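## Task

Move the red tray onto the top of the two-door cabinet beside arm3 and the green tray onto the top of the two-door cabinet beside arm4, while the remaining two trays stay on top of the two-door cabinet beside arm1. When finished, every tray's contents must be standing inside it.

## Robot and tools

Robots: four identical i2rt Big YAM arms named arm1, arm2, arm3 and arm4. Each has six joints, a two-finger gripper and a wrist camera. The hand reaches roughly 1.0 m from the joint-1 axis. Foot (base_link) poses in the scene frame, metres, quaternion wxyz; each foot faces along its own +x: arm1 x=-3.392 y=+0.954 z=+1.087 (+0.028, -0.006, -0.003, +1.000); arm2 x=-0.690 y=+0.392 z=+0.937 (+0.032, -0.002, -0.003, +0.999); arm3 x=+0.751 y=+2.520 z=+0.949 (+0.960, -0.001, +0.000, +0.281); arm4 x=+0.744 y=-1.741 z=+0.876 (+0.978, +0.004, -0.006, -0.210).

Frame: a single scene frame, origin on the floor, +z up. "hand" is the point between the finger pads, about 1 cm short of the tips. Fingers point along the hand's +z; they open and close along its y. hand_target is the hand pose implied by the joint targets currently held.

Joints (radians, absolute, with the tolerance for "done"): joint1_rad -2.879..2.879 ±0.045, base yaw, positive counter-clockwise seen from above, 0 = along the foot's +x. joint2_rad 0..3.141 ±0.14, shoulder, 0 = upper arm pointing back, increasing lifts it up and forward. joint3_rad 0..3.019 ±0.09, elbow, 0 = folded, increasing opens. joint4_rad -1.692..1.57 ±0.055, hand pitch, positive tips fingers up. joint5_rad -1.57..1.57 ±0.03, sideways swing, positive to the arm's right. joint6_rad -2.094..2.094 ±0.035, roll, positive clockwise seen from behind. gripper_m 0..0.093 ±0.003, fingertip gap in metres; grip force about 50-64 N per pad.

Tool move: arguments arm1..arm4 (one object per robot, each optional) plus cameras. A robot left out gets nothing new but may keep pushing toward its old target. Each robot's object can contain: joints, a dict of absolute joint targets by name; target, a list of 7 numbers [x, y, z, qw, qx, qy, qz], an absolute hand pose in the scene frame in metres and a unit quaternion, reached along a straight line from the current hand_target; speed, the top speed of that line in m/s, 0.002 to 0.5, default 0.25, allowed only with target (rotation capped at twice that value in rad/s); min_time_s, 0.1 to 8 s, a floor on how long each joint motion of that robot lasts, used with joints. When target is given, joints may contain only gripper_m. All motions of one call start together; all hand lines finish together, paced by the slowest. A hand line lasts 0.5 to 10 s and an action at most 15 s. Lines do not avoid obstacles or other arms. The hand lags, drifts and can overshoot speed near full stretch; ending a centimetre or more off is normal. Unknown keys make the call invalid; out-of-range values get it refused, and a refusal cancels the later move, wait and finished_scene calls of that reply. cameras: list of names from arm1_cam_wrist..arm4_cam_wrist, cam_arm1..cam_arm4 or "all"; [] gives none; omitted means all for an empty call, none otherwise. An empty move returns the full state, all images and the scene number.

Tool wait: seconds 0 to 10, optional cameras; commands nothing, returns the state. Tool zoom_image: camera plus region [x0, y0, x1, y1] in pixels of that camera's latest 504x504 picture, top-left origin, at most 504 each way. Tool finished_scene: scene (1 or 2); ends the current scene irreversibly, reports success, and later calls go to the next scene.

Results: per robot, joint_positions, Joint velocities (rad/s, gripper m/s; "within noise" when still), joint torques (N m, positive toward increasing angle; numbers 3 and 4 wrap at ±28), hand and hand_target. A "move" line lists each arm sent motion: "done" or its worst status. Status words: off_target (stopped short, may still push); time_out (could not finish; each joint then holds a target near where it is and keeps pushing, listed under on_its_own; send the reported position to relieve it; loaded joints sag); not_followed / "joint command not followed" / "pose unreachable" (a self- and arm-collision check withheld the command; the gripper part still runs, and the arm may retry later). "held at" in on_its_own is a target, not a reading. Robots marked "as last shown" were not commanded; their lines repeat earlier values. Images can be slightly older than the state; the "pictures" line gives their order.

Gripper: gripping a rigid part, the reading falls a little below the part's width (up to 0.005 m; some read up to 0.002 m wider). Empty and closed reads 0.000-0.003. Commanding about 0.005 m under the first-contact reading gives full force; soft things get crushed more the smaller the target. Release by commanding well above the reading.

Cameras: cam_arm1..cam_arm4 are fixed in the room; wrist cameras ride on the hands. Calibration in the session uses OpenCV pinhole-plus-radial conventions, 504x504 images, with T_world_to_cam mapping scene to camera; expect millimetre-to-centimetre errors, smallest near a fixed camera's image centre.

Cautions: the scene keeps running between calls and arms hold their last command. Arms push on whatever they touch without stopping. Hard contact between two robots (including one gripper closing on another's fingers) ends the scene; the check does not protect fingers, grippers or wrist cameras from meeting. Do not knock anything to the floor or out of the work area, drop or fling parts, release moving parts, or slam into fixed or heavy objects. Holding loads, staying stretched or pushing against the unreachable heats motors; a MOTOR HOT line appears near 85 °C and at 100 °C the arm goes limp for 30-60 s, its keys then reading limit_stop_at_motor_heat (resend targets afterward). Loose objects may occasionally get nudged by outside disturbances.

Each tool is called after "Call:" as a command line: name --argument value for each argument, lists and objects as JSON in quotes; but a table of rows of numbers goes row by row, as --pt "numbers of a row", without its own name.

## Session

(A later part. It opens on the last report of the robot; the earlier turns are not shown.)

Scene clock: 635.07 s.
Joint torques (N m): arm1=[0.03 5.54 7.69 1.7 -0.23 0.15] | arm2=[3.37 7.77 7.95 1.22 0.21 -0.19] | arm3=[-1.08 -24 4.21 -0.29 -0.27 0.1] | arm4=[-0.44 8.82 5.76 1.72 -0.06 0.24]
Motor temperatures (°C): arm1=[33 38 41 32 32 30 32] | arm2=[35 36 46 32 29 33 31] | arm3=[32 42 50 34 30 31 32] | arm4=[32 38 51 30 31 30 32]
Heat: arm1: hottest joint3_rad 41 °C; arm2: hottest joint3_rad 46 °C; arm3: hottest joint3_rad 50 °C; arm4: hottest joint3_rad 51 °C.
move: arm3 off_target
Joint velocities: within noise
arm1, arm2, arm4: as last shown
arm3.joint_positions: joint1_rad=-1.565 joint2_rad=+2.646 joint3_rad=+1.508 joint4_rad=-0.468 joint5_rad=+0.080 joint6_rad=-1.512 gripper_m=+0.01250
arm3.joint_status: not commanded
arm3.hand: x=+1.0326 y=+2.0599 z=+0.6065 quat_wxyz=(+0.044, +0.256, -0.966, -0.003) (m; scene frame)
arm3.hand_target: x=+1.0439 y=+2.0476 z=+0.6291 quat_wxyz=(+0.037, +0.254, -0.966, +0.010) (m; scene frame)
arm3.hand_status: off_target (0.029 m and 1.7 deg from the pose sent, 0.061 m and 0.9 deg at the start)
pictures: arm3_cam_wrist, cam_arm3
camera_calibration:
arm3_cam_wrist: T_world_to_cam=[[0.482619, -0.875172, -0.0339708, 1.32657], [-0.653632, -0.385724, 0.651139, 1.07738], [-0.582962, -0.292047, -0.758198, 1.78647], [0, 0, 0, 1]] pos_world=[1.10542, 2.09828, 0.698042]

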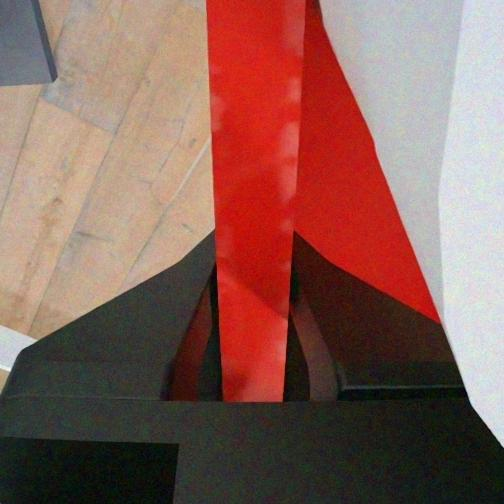

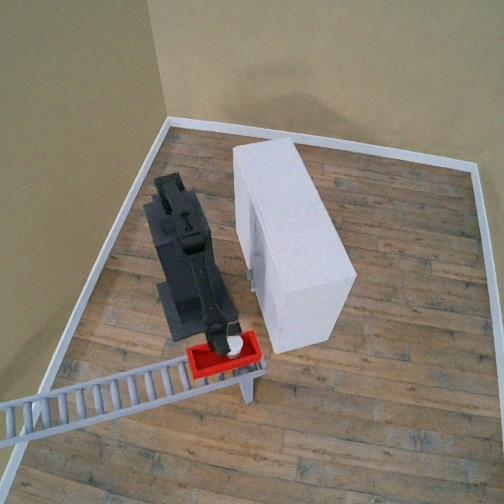

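Call:
move --arm3 '{"target": [1.041, 2.046, 1.02, -0.0372, -0.2519, 0.9670, -0.0097], "speed": 0.2}'

Call:
move --arm3 '{"joints": {"joint1_rad": -0.11, "joint6_rad": -1.565}, "min_time_s": 5}' --cameras '["arm3_cam_wrist", "cam_arm3"]'

Scene clock: 641.70 s.
Joint torques (N m): arm1=[0.09 5.48 7.69 1.69 -0.23 0.15] | arm2=[3.96 7.82 7.97 1.33 0.18 -0.18] | arm3=[-1.55 -20.42 14.87 -0.4 -0.29 0.06] | arm4=[0.09 7.65 5.35 1.8 -0.03 0.22]
Motor temperatures (°C): arm1=[33 38 41 32 32 30 32] | arm2=[35 36 46 32 29 33 31] | arm3=[32 43 49 34 30 31 32] | arm4=[32 37 51 30 31 30 32]
Heat: arm1: hottest joint3_rad 41 °C; arm2: hottest joint3_rad 46 °C; arm3: hottest joint3_rad 49 °C; arm4: hottest joint3_rad 51 °C.
move: arm3 off_target
Joint velocities: within noise
arm1.joint_positions: joint1_rad=+1.020 joint2_rad=+0.536 joint3_rad=+1.730 joint4_rad=-1.187 joint5_rad=+0.006 joint6_rad=-0.020 gripper_m=+0.02995
arm1.joint_status: not commanded
arm1.hand: x=-3.4693 y=+0.8531 z=+1.8247 quat_wxyz=(+0.321, +0.626, +0.330, -0.629) (m; scene frame)
arm1.hand_target: x=-3.4662 y=+0.8574 z=+1.8290 quat_wxyz=(+0.327, +0.629, +0.323, -0.627) (m; scene frame)
arm1.hand_status: not commanded
arm2: as last shown
arm3.joint_positions: joint1_rad=-1.565 joint2_rad=+1.923 joint3_rad=+1.421 joint4_rad=-1.155 joint5_rad=+0.080 joint6_rad=-1.503 gripper_m=+0.01249
arm3.joint_status: not commanded
arm3.hand: x=+1.0274 y=+2.0684 z=+0.9816 quat_wxyz=(+0.052, +0.252, -0.966, -0.028) (m; scene frame)
arm3.hand_target: x=+1.0413 y=+2.0457 z=+1.0189 quat_wxyz=(+0.037, +0.248, -0.968, +0.010) (m; scene frame)
arm3.hand_status: off_target (0.047 m and 4.6 deg from the pose sent, 0.414 m and 1.7 deg at the start)
arm4.joint_positions: joint1_rad=-0.025 joint2_rad=+0.488 joint3_rad=+1.735 joint4_rad=-1.183 joint5_rad=+0.002 joint6_rad=-0.021 gripper_m=+0.04993
arm4.joint_status: not commanded
arm4.hand: x=+0.8129 y=-1.7841 z=+1.6233 quat_wxyz=(-0.714, -0.149, -0.664, +0.167) (m; scene frame)
arm4.hand_target: x=+0.8087 y=-1.7829 z=+1.6243 quat_wxyz=(-0.713, -0.160, -0.663, +0.163) (m; scene frame)
arm4.hand_status: not commanded
pictures: none

Scene clock: 647.17 s.
Joint torques (N m): arm1=[0.09 5.54 7.68 1.7 -0.23 0.15] | arm2=[3.72 7.3 7.95 1.26 0.21 -0.17] | arm3=[-1.61 -20.13 14.84 -0.5 -0.27 -0.2] | arm4=[-0.21 8.7 5.7 1.73 -0.08 0.25]
Motor temperatures (°C): arm1=[33 38 41 32 32 30 32] | arm2=[35 36 46 32 29 33 31] | arm3=[32 44 49 34 30 31 33] | arm4=[32 37 51 30 31 30 32]
Heat: arm1: hottest joint3_rad 41 °C; arm2: hottest joint3_rad 46 °C; arm3: hottest joint3_rad 49 °C; arm4: hottest joint3_rad 51 °C.
move: arm3 done
Joint velocities: within noise
arm1, arm2, arm4: as last shown
arm3.joint_positions: joint1_rad=-0.110 joint2_rad=+1.923 joint3_rad=+1.421 joint4_rad=-1.157 joint5_rad=+0.080 joint6_rad=-1.543 gripper_m=+0.01249
arm3.joint_status: all done
arm3.hand: x=+1.2320 y=+2.7421 z=+0.9803 quat_wxyz=(+0.059, +0.841, -0.537, +0.012) (m; scene frame)
arm3.hand_target: x=+1.2564 y=+2.7532 z=+1.0176 quat_wxyz=(+0.024, +0.846, -0.531, +0.031) (m; scene frame)
arm3.hand_status: not commanded
pictures: arm3_cam_wrist, cam_arm3
camera_calibration:
arm3_cam_wrist: T_world_to_cam=[[0.910105, 0.403924, -0.0924944, -2.13656], [0.362365, -0.667514, 0.650474, 0.749071], [0.201, -0.625516, -0.753876, 2.32971], [0, 0, 0, 1]] pos_world=[1.20478, 2.82029, 1.07144]

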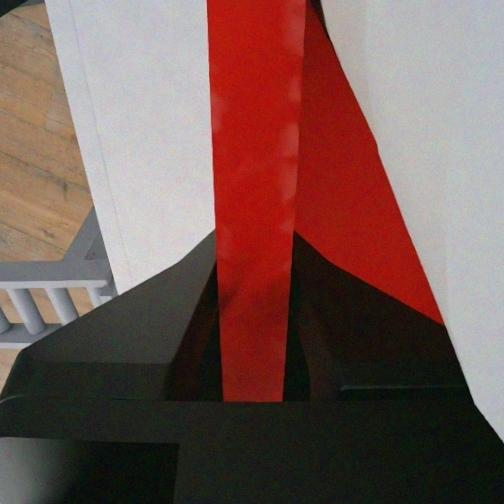

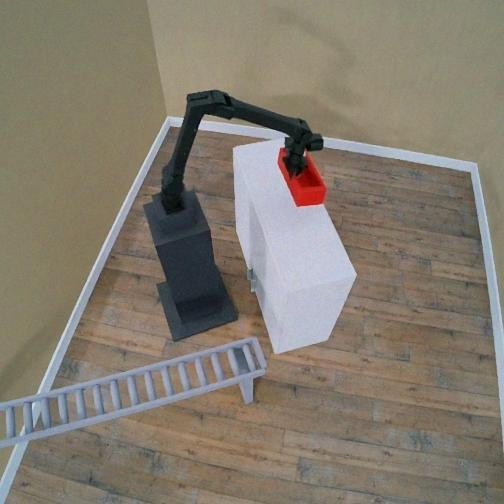

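Call:
move --arm3 '{"target": [1.214, 2.747, 0.90, 0.0255, -0.8485, 0.5292, -0.0158], "speed": 0.12}'

Call:
move --arm3 '{"target": [1.213, 2.746, 0.872, 0.0235, -0.8485, 0.5292, -0.0145], "speed": 0.06}' --cameras '["arm3_cam_wrist", "cam_arm3"]'

Scene clock: 653.30 s.
Joint torques (N m): arm1=[0.09 5.48 7.69 1.7 -0.23 0.15] | arm2=[2.73 7.94 7.87 1.24 0.2 -0.16] | arm3=[-1.67 -18.14 7.87 1.55 -0.57 -0.19] | arm4=[-0.21 8.18 5.49 1.66 -0.04 0.22]
Motor temperatures (°C): arm1=[33 38 41 32 32 30 32] | arm2=[35 36 46 32 29 33 31] | arm3=[32 44 50 34 30 31 33] | arm4=[32 37 51 30 31 30 32]
Heat: arm1: hottest joint3_rad 41 °C; arm2: hottest joint3_rad 46 °C; arm3: hottest joint3_rad 50 °C; arm4: hottest joint3_rad 51 °C.
move: arm3 off_target
Joint velocities: within noise
arm1, arm4: as last shown
arm2.joint_positions: joint1_rad=-1.022 joint2_rad=+0.535 joint3_rad=+1.726 joint4_rad=-1.184 joint5_rad=-0.006 joint6_rad=+0.030 gripper_m=+0.02993
arm2.joint_status: not commanded
arm2.hand: x=-0.7486 y=+0.4945 z=+1.6754 quat_wxyz=(-0.358, +0.599, -0.369, -0.614) (m; scene frame)
arm2.hand_target: x=-0.7457 y=+0.4886 z=+1.6798 quat_wxyz=(-0.363, +0.603, -0.361, -0.612) (m; scene frame)
arm2.hand_status: not commanded
arm3.joint_positions: joint1_rad=-0.107 joint2_rad=+1.954 joint3_rad=+1.176 joint4_rad=-0.786 joint5_rad=+0.006 joint6_rad=-1.547 gripper_m=+0.01249
arm3.joint_status: not commanded
arm3.hand: x=+1.1995 y=+2.7418 z=+0.8884 quat_wxyz=(+0.000, +0.844, -0.536, +0.005) (m; scene frame)
arm3.hand_target: x=+1.2124 y=+2.7481 z=+0.9005 quat_wxyz=(-0.026, +0.849, -0.528, +0.015) (m; scene frame)
arm3.hand_status: off_target (0.019 m and 3.3 deg from the pose sent, 0.082 m and 9.8 deg at the start)
pictures: none

Scene clock: 654.57 s.
Joint torques (N m): arm1=[0.03 5.54 7.68 1.7 -0.23 0.15] | arm2=[3.6 7.53 8.01 1.25 0.24 -0.15] | arm3=[-1.96 -18.32 7.35 1.55 -0.52 -0.19] | arm4=[-0.73 9.7 5.55 1.81 -0.02 0.2]
Motor temperatures (°C): arm1=[33 38 41 32 32 30 32] | arm2=[35 36 46 32 29 33 31] | arm3=[32 44 50 34 30 31 33] | arm4=[32 37 50 30 31 30 32]
Heat: arm1: hottest joint3_rad 41 °C; arm2: hottest joint3_rad 46 °C; arm3: hottest joint3_rad 50 °C; arm4: hottest joint3_rad 50 °C.
move: arm3 off_target
Joint velocities: within noise
arm1, arm2, arm4: as last shown
arm3.joint_positions: joint1_rad=-0.107 joint2_rad=+2.005 joint3_rad=+1.168 joint4_rad=-0.727 joint5_rad=+0.006 joint6_rad=-1.547 gripper_m=+0.01249
arm3.joint_status: not commanded
arm3.hand: x=+1.1996 y=+2.7418 z=+0.8622 quat_wxyz=(+0.000, +0.844, -0.536, +0.005) (m; scene frame)
arm3.hand_target: x=+1.2128 y=+2.7460 z=+0.8722 quat_wxyz=(-0.023, +0.848, -0.529, +0.015) (m; scene frame)
arm3.hand_status: off_target (0.017 m and 3.0 deg from the pose sent, 0.022 m and 3.0 deg at the start)
pictures: arm3_cam_wrist, cam_arm3
camera_calibration:
arm3_cam_wrist: T_world_to_cam=[[0.910577, 0.413338, -0.000601421, -2.22355], [0.333206, -0.733185, 0.592802, 1.10218], [0.244587, -0.539992, -0.805348, 2.00459], [0, 0, 0, 1]] pos_world=[1.16716, 2.80964, 0.959685]

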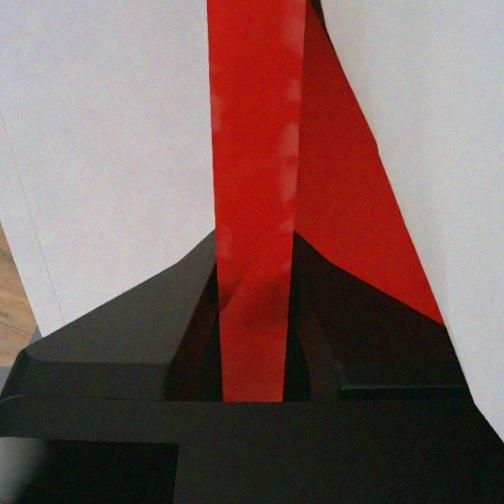

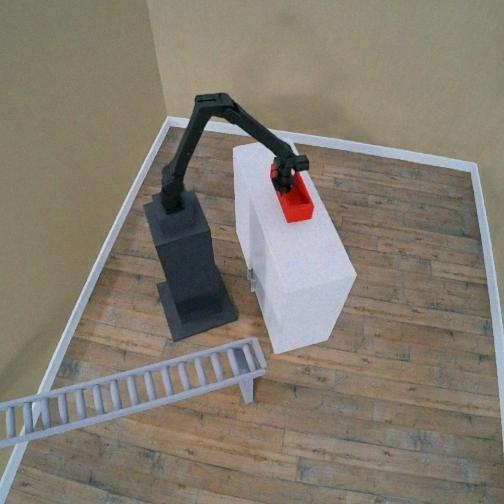

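Call:
move --arm3 '{"target": [1.212, 2.746, 0.852, 0.0215, -0.8485, 0.5292, -0.0133], "speed": 0.05}'

Call:
move --arm3 '{"target": [1.211, 2.7455, 0.838, 0.019, -0.8485, 0.5292, -0.012], "speed": 0.04}'

Call:
move --arm3 '{"target": [1.210, 2.745, 0.828, 0.015, -0.8485, 0.5292, -0.010], "speed": 0.04}' --cameras '["arm3_cam_wrist", "cam_arm3"]'

Scene clock: 658.33 s.
Joint torques (N m): arm1=[0.09 5.54 7.68 1.7 -0.23 0.15] | arm2=[3.78 8.06 8.12 1.24 0.23 -0.17] | arm3=[-1.85 -18.2 6.76 1.55 -0.52 -0.19] | arm4=[-0.09 8.47 5.42 1.95 -0.09 0.21]
Motor temperatures (°C): arm1=[33 38 41 32 32 30 32] | arm2=[35 35 46 32 29 33 31] | arm3=[32 44 50 34 30 31 33] | arm4=[32 37 50 30 31 30 32]
Heat: arm1: hottest joint3_rad 41 °C; arm2: hottest joint3_rad 46 °C; arm3: hottest joint3_rad 50 °C; arm4: hottest joint3_rad 50 °C.
move: arm3 off_target
Joint velocities: within noise
arm1, arm2, arm4: as last shown
arm3.joint_positions: joint1_rad=-0.107 joint2_rad=+2.043 joint3_rad=+1.168 joint4_rad=-0.689 joint5_rad=+0.006 joint6_rad=-1.547 gripper_m=+0.01249
arm3.joint_status: not commanded
arm3.hand: x=+1.2004 y=+2.7422 z=+0.8439 quat_wxyz=(+0.000, +0.844, -0.536, +0.005) (m; scene frame)
arm3.hand_target: x=+1.2118 y=+2.7460 z=+0.8523 quat_wxyz=(-0.021, +0.848, -0.529, +0.014) (m; scene frame)
arm3.hand_status: off_target (0.015 m and 2.8 deg from the pose sent, 0.017 m and 2.8 deg at the start)
pictures: none

Scene clock: 659.33 s.
Joint torques (N m): arm1=[0.09 5.54 7.68 1.7 -0.23 0.15] | arm2=[3.19 7.65 8.01 1.2 0.21 -0.21] | arm3=[-2.26 -18.02 6.56 1.5 -0.41 -0.18] | arm4=[0.44 8.59 5.64 1.76 -0.07 0.19]
Motor temperatures (°C): arm1=[33 38 41 32 32 30 32] | arm2=[35 35 46 32 29 33 31] | arm3=[32 44 49 34 30 31 33] | arm4=[32 37 50 30 31 30 32]
Heat: arm1: hottest joint3_rad 41 °C; arm2: hottest joint3_rad 46 °C; arm3: hottest joint3_rad 49 °C; arm4: hottest joint3_rad 50 °C.
move: arm3 off_target
Joint velocities: within noise
arm1, arm2, arm4: as last shown
arm3.joint_positions: joint1_rad=-0.107 joint2_rad=+2.069 joint3_rad=+1.168 joint4_rad=-0.664 joint5_rad=+0.005 joint6_rad=-1.550 gripper_m=+0.01249
arm3.joint_status: not commanded
arm3.hand: x=+1.2001 y=+2.7423 z=+0.8314 quat_wxyz=(+0.000, +0.845, -0.535, +0.004) (m; scene frame)
arm3.hand_target: x=+1.2108 y=+2.7454 z=+0.8381 quat_wxyz=(-0.018, +0.849, -0.528, +0.012) (m; scene frame)
arm3.hand_status: off_target (0.013 m and 2.5 deg from the pose sent, 0.013 m and 2.5 deg at the start)
pictures: none

Scene clock: 660.30 s.
Joint torques (N m): arm1=[0.09 5.54 7.68 1.7 -0.23 0.15] | arm2=[3.14 7.82 7.97 1.21 0.2 -0.17] | arm3=[-1.9 -16.56 6.87 1.37 -0.38 -0.16] | arm4=[-0.44 8.59 5.52 1.96 -0.1 0.21]
Motor temperatures (°C): arm1=[33 38 41 32 32 30 32] | arm2=[35 35 46 32 29 33 31] | arm3=[32 44 49 34 30 31 33] | arm4=[32 37 50 30 31 30 32]
Heat: arm1: hottest joint3_rad 41 °C; arm2: hottest joint3_rad 46 °C; arm3: hottest joint3_rad 49 °C; arm4: hottest joint3_rad 50 °C.
move: arm3 done
Joint velocities: within noise
arm1, arm2, arm4: as last shown
arm3.joint_positions: joint1_rad=-0.107 joint2_rad=+2.074 joint3_rad=+1.168 joint4_rad=-0.651 joint5_rad=+0.003 joint6_rad=-1.558 gripper_m=+0.01249
arm3.joint_status: not commanded
arm3.hand: x=+1.2020 y=+2.7435 z=+0.8293 quat_wxyz=(-0.004, +0.847, -0.532, +0.006) (m; scene frame)
arm3.hand_target: x=+1.2099 y=+2.7452 z=+0.8280 quat_wxyz=(-0.015, +0.850, -0.526, +0.010) (m; scene frame)
arm3.hand_status: done (0.008 m and 1.4 deg from the pose sent, 0.011 m and 2.0 deg at the start)
pictures: arm3_cam_wrist, cam_arm3
camera_calibration:
arm3_cam_wrist: T_world_to_cam=[[0.906058, 0.423098, 0.00687886, -2.25402], [0.337881, -0.733162, 0.590178, 1.1187], [0.254746, -0.532411, -0.807244, 1.947], [0, 0, 0, 1]] pos_world=[1.16829, 2.81046, 0.926979]

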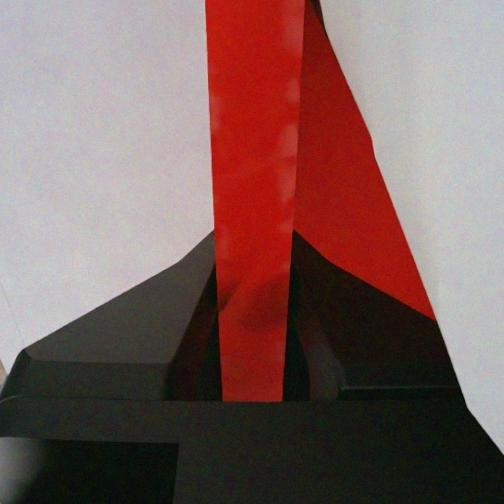

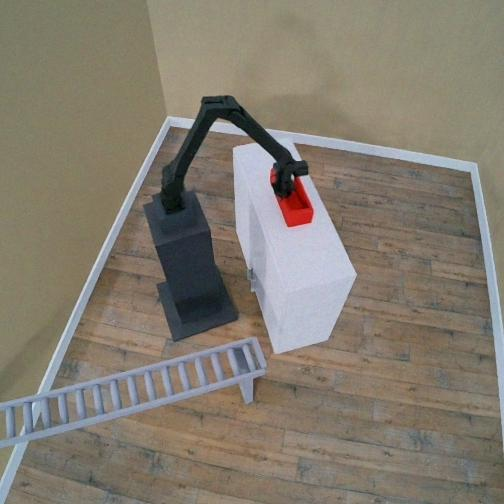

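Contact. Settle slightly, then release.

Call:
move --arm3 '{"target": [1.209, 2.745, 0.820, 0.009, -0.8485, 0.5292, -0.006], "speed": 0.04}'

Call:
move --arm3 '{"joints": {"gripper_m": 0.05}}'

Call:
move --arm3 '{"target": [1.209, 2.745, 0.95, 0.009, -0.8485, 0.5292, -0.006], "speed": 0.12}' --cameras '["arm3_cam_wrist", "cam_arm3", "cam_arm4", "cam_arm1"]'

Scene clock: 663.17 s.
Joint torques (N m): arm1=[0.03 5.54 7.69 1.69 -0.23 0.15] | arm2=[3.31 7.53 7.91 1.11 0.19 -0.15] | arm3=[-1.79 -14.97 7.61 1.26 -0.36 -0.08] | arm4=[-0.73 8.23 5.53 1.84 -0.06 0.14]
Motor temperatures (°C): arm1=[33 38 41 32 32 30 32] | arm2=[35 35 46 32 29 33 31] | arm3=[32 43 49 34 30 31 33] | arm4=[32 37 50 30 31 30 32]
Heat: arm1: hottest joint3_rad 41 °C; arm2: hottest joint3_rad 46 °C; arm3: hottest joint3_rad 49 °C; arm4: hottest joint3_rad 50 °C.
move: arm3 off_target
Joint velocities: within noise
arm1, arm2, arm4: as last shown
arm3.joint_positions: joint1_rad=-0.107 joint2_rad=+2.075 joint3_rad=+1.168 joint4_rad=-0.651 joint5_rad=+0.003 joint6_rad=-1.558 gripper_m=+0.01249
arm3.joint_status: not commanded
arm3.hand: x=+1.2016 y=+2.7434 z=+0.8285 quat_wxyz=(-0.004, +0.847, -0.532, +0.005) (m; scene frame)
arm3.hand_target: x=+1.2088 y=+2.7449 z=+0.8204 quat_wxyz=(-0.009, +0.848, -0.529, +0.006) (m; scene frame)
arm3.hand_status: off_target (0.011 m and 0.7 deg from the pose sent, 0.012 m and 0.6 deg at the start)
pictures: none

Scene clock: 663.83 s.
Joint torques (N m): arm1=[0.03 5.54 7.69 1.7 -0.23 0.15] | arm2=[3.25 7.47 7.82 1.25 0.24 -0.16] | arm3=[-1.79 -15.56 7.54 1.25 -0.22 -0.09] | arm4=[-0.26 8.18 5.7 1.76 -0.14 0.22]
Motor temperatures (°C): arm1=[33 38 41 32 32 30 32] | arm2=[35 35 46 32 29 33 31] | arm3=[32 43 49 34 30 31 33] | arm4=[32 37 50 30 31 30 32]
Heat: arm1: hottest joint3_rad 41 °C; arm2: hottest joint3_rad 46 °C; arm3: hottest joint3_rad 49 °C; arm4: hottest joint3_rad 50 °C.
move: arm3 done
Joint velocities: within noise
arm1.joint_positions: joint1_rad=+1.020 joint2_rad=+0.536 joint3_rad=+1.730 joint4_rad=-1.187 joint5_rad=+0.006 joint6_rad=-0.020 gripper_m=+0.02995
arm1.joint_status: not commanded
arm1.hand: x=-3.4693 y=+0.8531 z=+1.8247 quat_wxyz=(+0.321, +0.626, +0.330, -0.629) (m; scene frame)
arm1.hand_target: x=-3.4662 y=+0.8574 z=+1.8290 quat_wxyz=(+0.327, +0.629, +0.323, -0.627) (m; scene frame)
arm1.hand_status: not commanded
arm2: as last shown
arm3.joint_positions: joint1_rad=-0.107 joint2_rad=+2.081 joint3_rad=+1.168 joint4_rad=-0.651 joint5_rad=-0.001 joint6_rad=-1.547 gripper_m=+0.04987
arm3.joint_status: all done
arm3.hand: x=+1.1999 y=+2.7434 z=+0.8256 quat_wxyz=(-0.002, +0.844, -0.536, +0.002) (m; scene frame)
arm3.hand_target: x=+1.2085 y=+2.7451 z=+0.8202 quat_wxyz=(-0.009, +0.846, -0.534, +0.005) (m; scene frame)
arm3.hand_status: not commanded
arm4.joint_positions: joint1_rad=-0.025 joint2_rad=+0.488 joint3_rad=+1.735 joint4_rad=-1.183 joint5_rad=+0.002 joint6_rad=-0.021 gripper_m=+0.04993
arm4.joint_status: not commanded
arm4.hand: x=+0.8129 y=-1.7841 z=+1.6233 quat_wxyz=(-0.714, -0.149, -0.664, +0.167) (m; scene frame)
arm4.hand_target: x=+0.8087 y=-1.7829 z=+1.6243 quat_wxyz=(-0.713, -0.160, -0.663, +0.163) (m; scene frame)
arm4.hand_status: not commanded
pictures: none

Scene clock: 665.67 s.
Joint torques (N m): arm1=[0.03 5.54 7.69 1.7 -0.23 0.15] | arm2=[3.14 7.65 7.87 1.46 0.2 -0.16] | arm3=[-1.85 -16.44 11.58 -0.38 -0.15 -0.19] | arm4=[-0.91 8.59 5.41 1.62 -0.06 0.23]
Motor temperatures (°C): arm1=[33 38 41 32 32 30 32] | arm2=[35 35 46 32 29 33 31] | arm3=[32 43 49 34 30 31 33] | arm4=[32 37 50 30 31 30 32]
Heat: arm1: hottest joint3_rad 41 °C; arm2: hottest joint3_rad 46 °C; arm3: hottest joint3_rad 49 °C; arm4: hottest joint3_rad 50 °C.
move: arm3 off_target
Joint velocities: within noise
arm1, arm2, arm4: as last shown
arm3.joint_positions: joint1_rad=-0.107 joint2_rad=+1.865 joint3_rad=+1.192 joint4_rad=-0.901 joint5_rad=+0.000 joint6_rad=-1.547 gripper_m=+0.04995
arm3.joint_status: not commanded
arm3.hand: x=+1.1943 y=+2.7405 z=+0.9355 quat_wxyz=(+0.002, +0.844, -0.536, +0.000) (m; scene frame)
arm3.hand_target: x=+1.2095 y=+2.7450 z=+0.9493 quat_wxyz=(-0.009, +0.848, -0.529, +0.007) (m; scene frame)
arm3.hand_status: off_target (0.021 m and 1.7 deg from the pose sent, 0.125 m and 1.3 deg at the start)
pictures: arm3_cam_wrist, cam_arm1, cam_arm3, cam_arm4
camera_calibration:
arm3_cam_wrist: T_world_to_cam=[[0.910549, 0.413279, -0.0100214, -2.20915], [0.339633, -0.73403, 0.58809, 1.05865], [0.235689, -0.538888, -0.808734, 2.07496], [0, 0, 0, 1]] pos_world=[1.16295, 2.80824, 1.03337]

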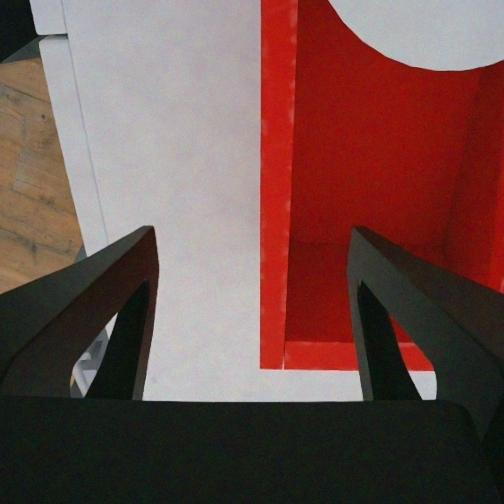

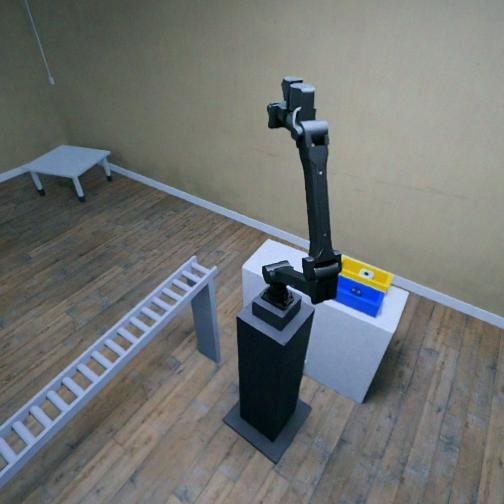

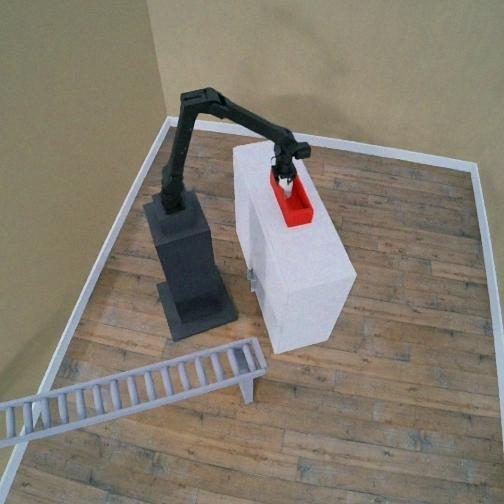

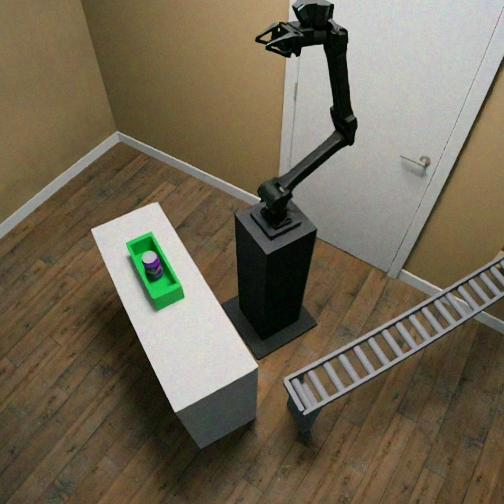

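Call:
move --arm3 '{"joints": {"joint1_rad": -0.1, "joint2_rad": 0.6, "joint3_rad": 1.6, "joint4_rad": -1.1, "joint5_rad": 0}, "min_time_s": 3}' --cameras '["cam_arm3", "cam_arm4"]'

Call:
zoom_image --camera "cam_arm3" --region '[230, 120, 370, 260]'

Scene clock: 672.20 s.
Joint torques (N m): arm1=[0.03 5.54 7.69 1.69 -0.23 0.15] | arm2=[3.37 7.53 8.02 1.25 0.21 -0.22] | arm3=[-0.79 5.01 9.81 1.43 -0.09 -0.09] | arm4=[-0.21 9.29 5.65 1.84 -0.05 0.27]
Motor temperatures (°C): arm1=[33 38 41 32 32 30 32] | arm2=[35 35 46 32 29 33 31] | arm3=[32 43 51 34 30 31 33] | arm4=[32 37 50 30 31 30 32]
Heat: arm1: hottest joint3_rad 41 °C; arm2: hottest joint3_rad 46 °C; arm3: hottest joint3_rad 51 °C; arm4: hottest joint3_rad 50 °C.
move: arm3 done
Joint velocities: within noise
arm1, arm4: as last shown
arm2.joint_positions: joint1_rad=-1.022 joint2_rad=+0.535 joint3_rad=+1.726 joint4_rad=-1.184 joint5_rad=-0.006 joint6_rad=+0.030 gripper_m=+0.02993
arm2.joint_status: not commanded
arm2.hand: x=-0.7486 y=+0.4945 z=+1.6754 quat_wxyz=(-0.358, +0.599, -0.369, -0.614) (m; scene frame)
arm2.hand_target: x=-0.7457 y=+0.4886 z=+1.6798 quat_wxyz=(-0.363, +0.603, -0.361, -0.612) (m; scene frame)
arm2.hand_status: not commanded
arm3.joint_positions: joint1_rad=-0.107 joint2_rad=+0.586 joint3_rad=+1.574 joint4_rad=-1.079 joint5_rad=+0.000 joint6_rad=-1.558 gripper_m=+0.04996
arm3.joint_status: all done
arm3.hand: x=+0.9312 y=+2.6110 z=+1.6416 quat_wxyz=(-0.575, +0.626, -0.392, +0.352) (m; scene frame)
arm3.hand_target: x=+0.9253 y=+2.6097 z=+1.6470 quat_wxyz=(-0.572, +0.632, -0.383, +0.356) (m; scene frame)
arm3.hand_status: not commanded
pictures: cam_arm3, cam_arm4

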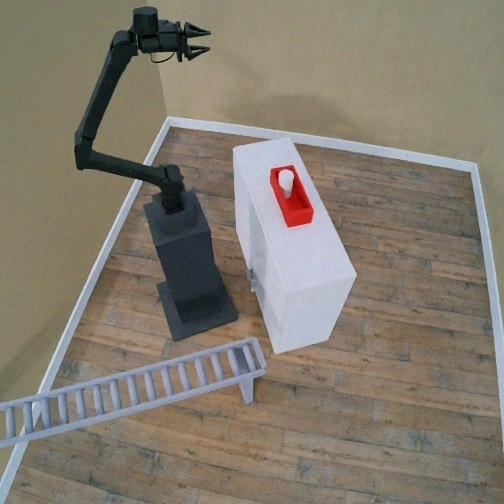

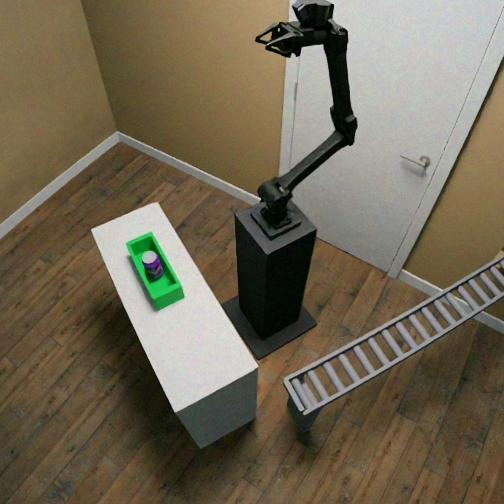

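Scaled by 3.600 from the camera's 504x504 image, which has a finer 720x720 frame.

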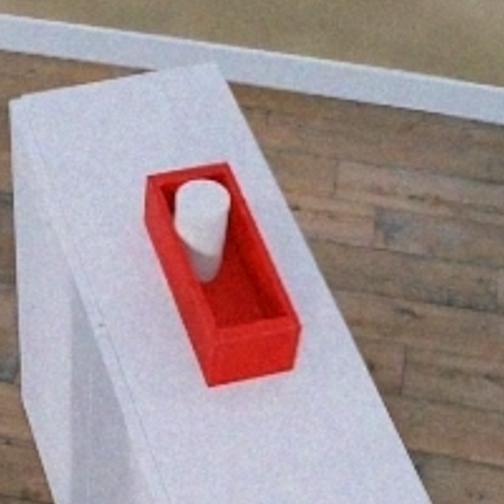

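Call:
finished_scene --scene 2

The scene is finished: the task was done.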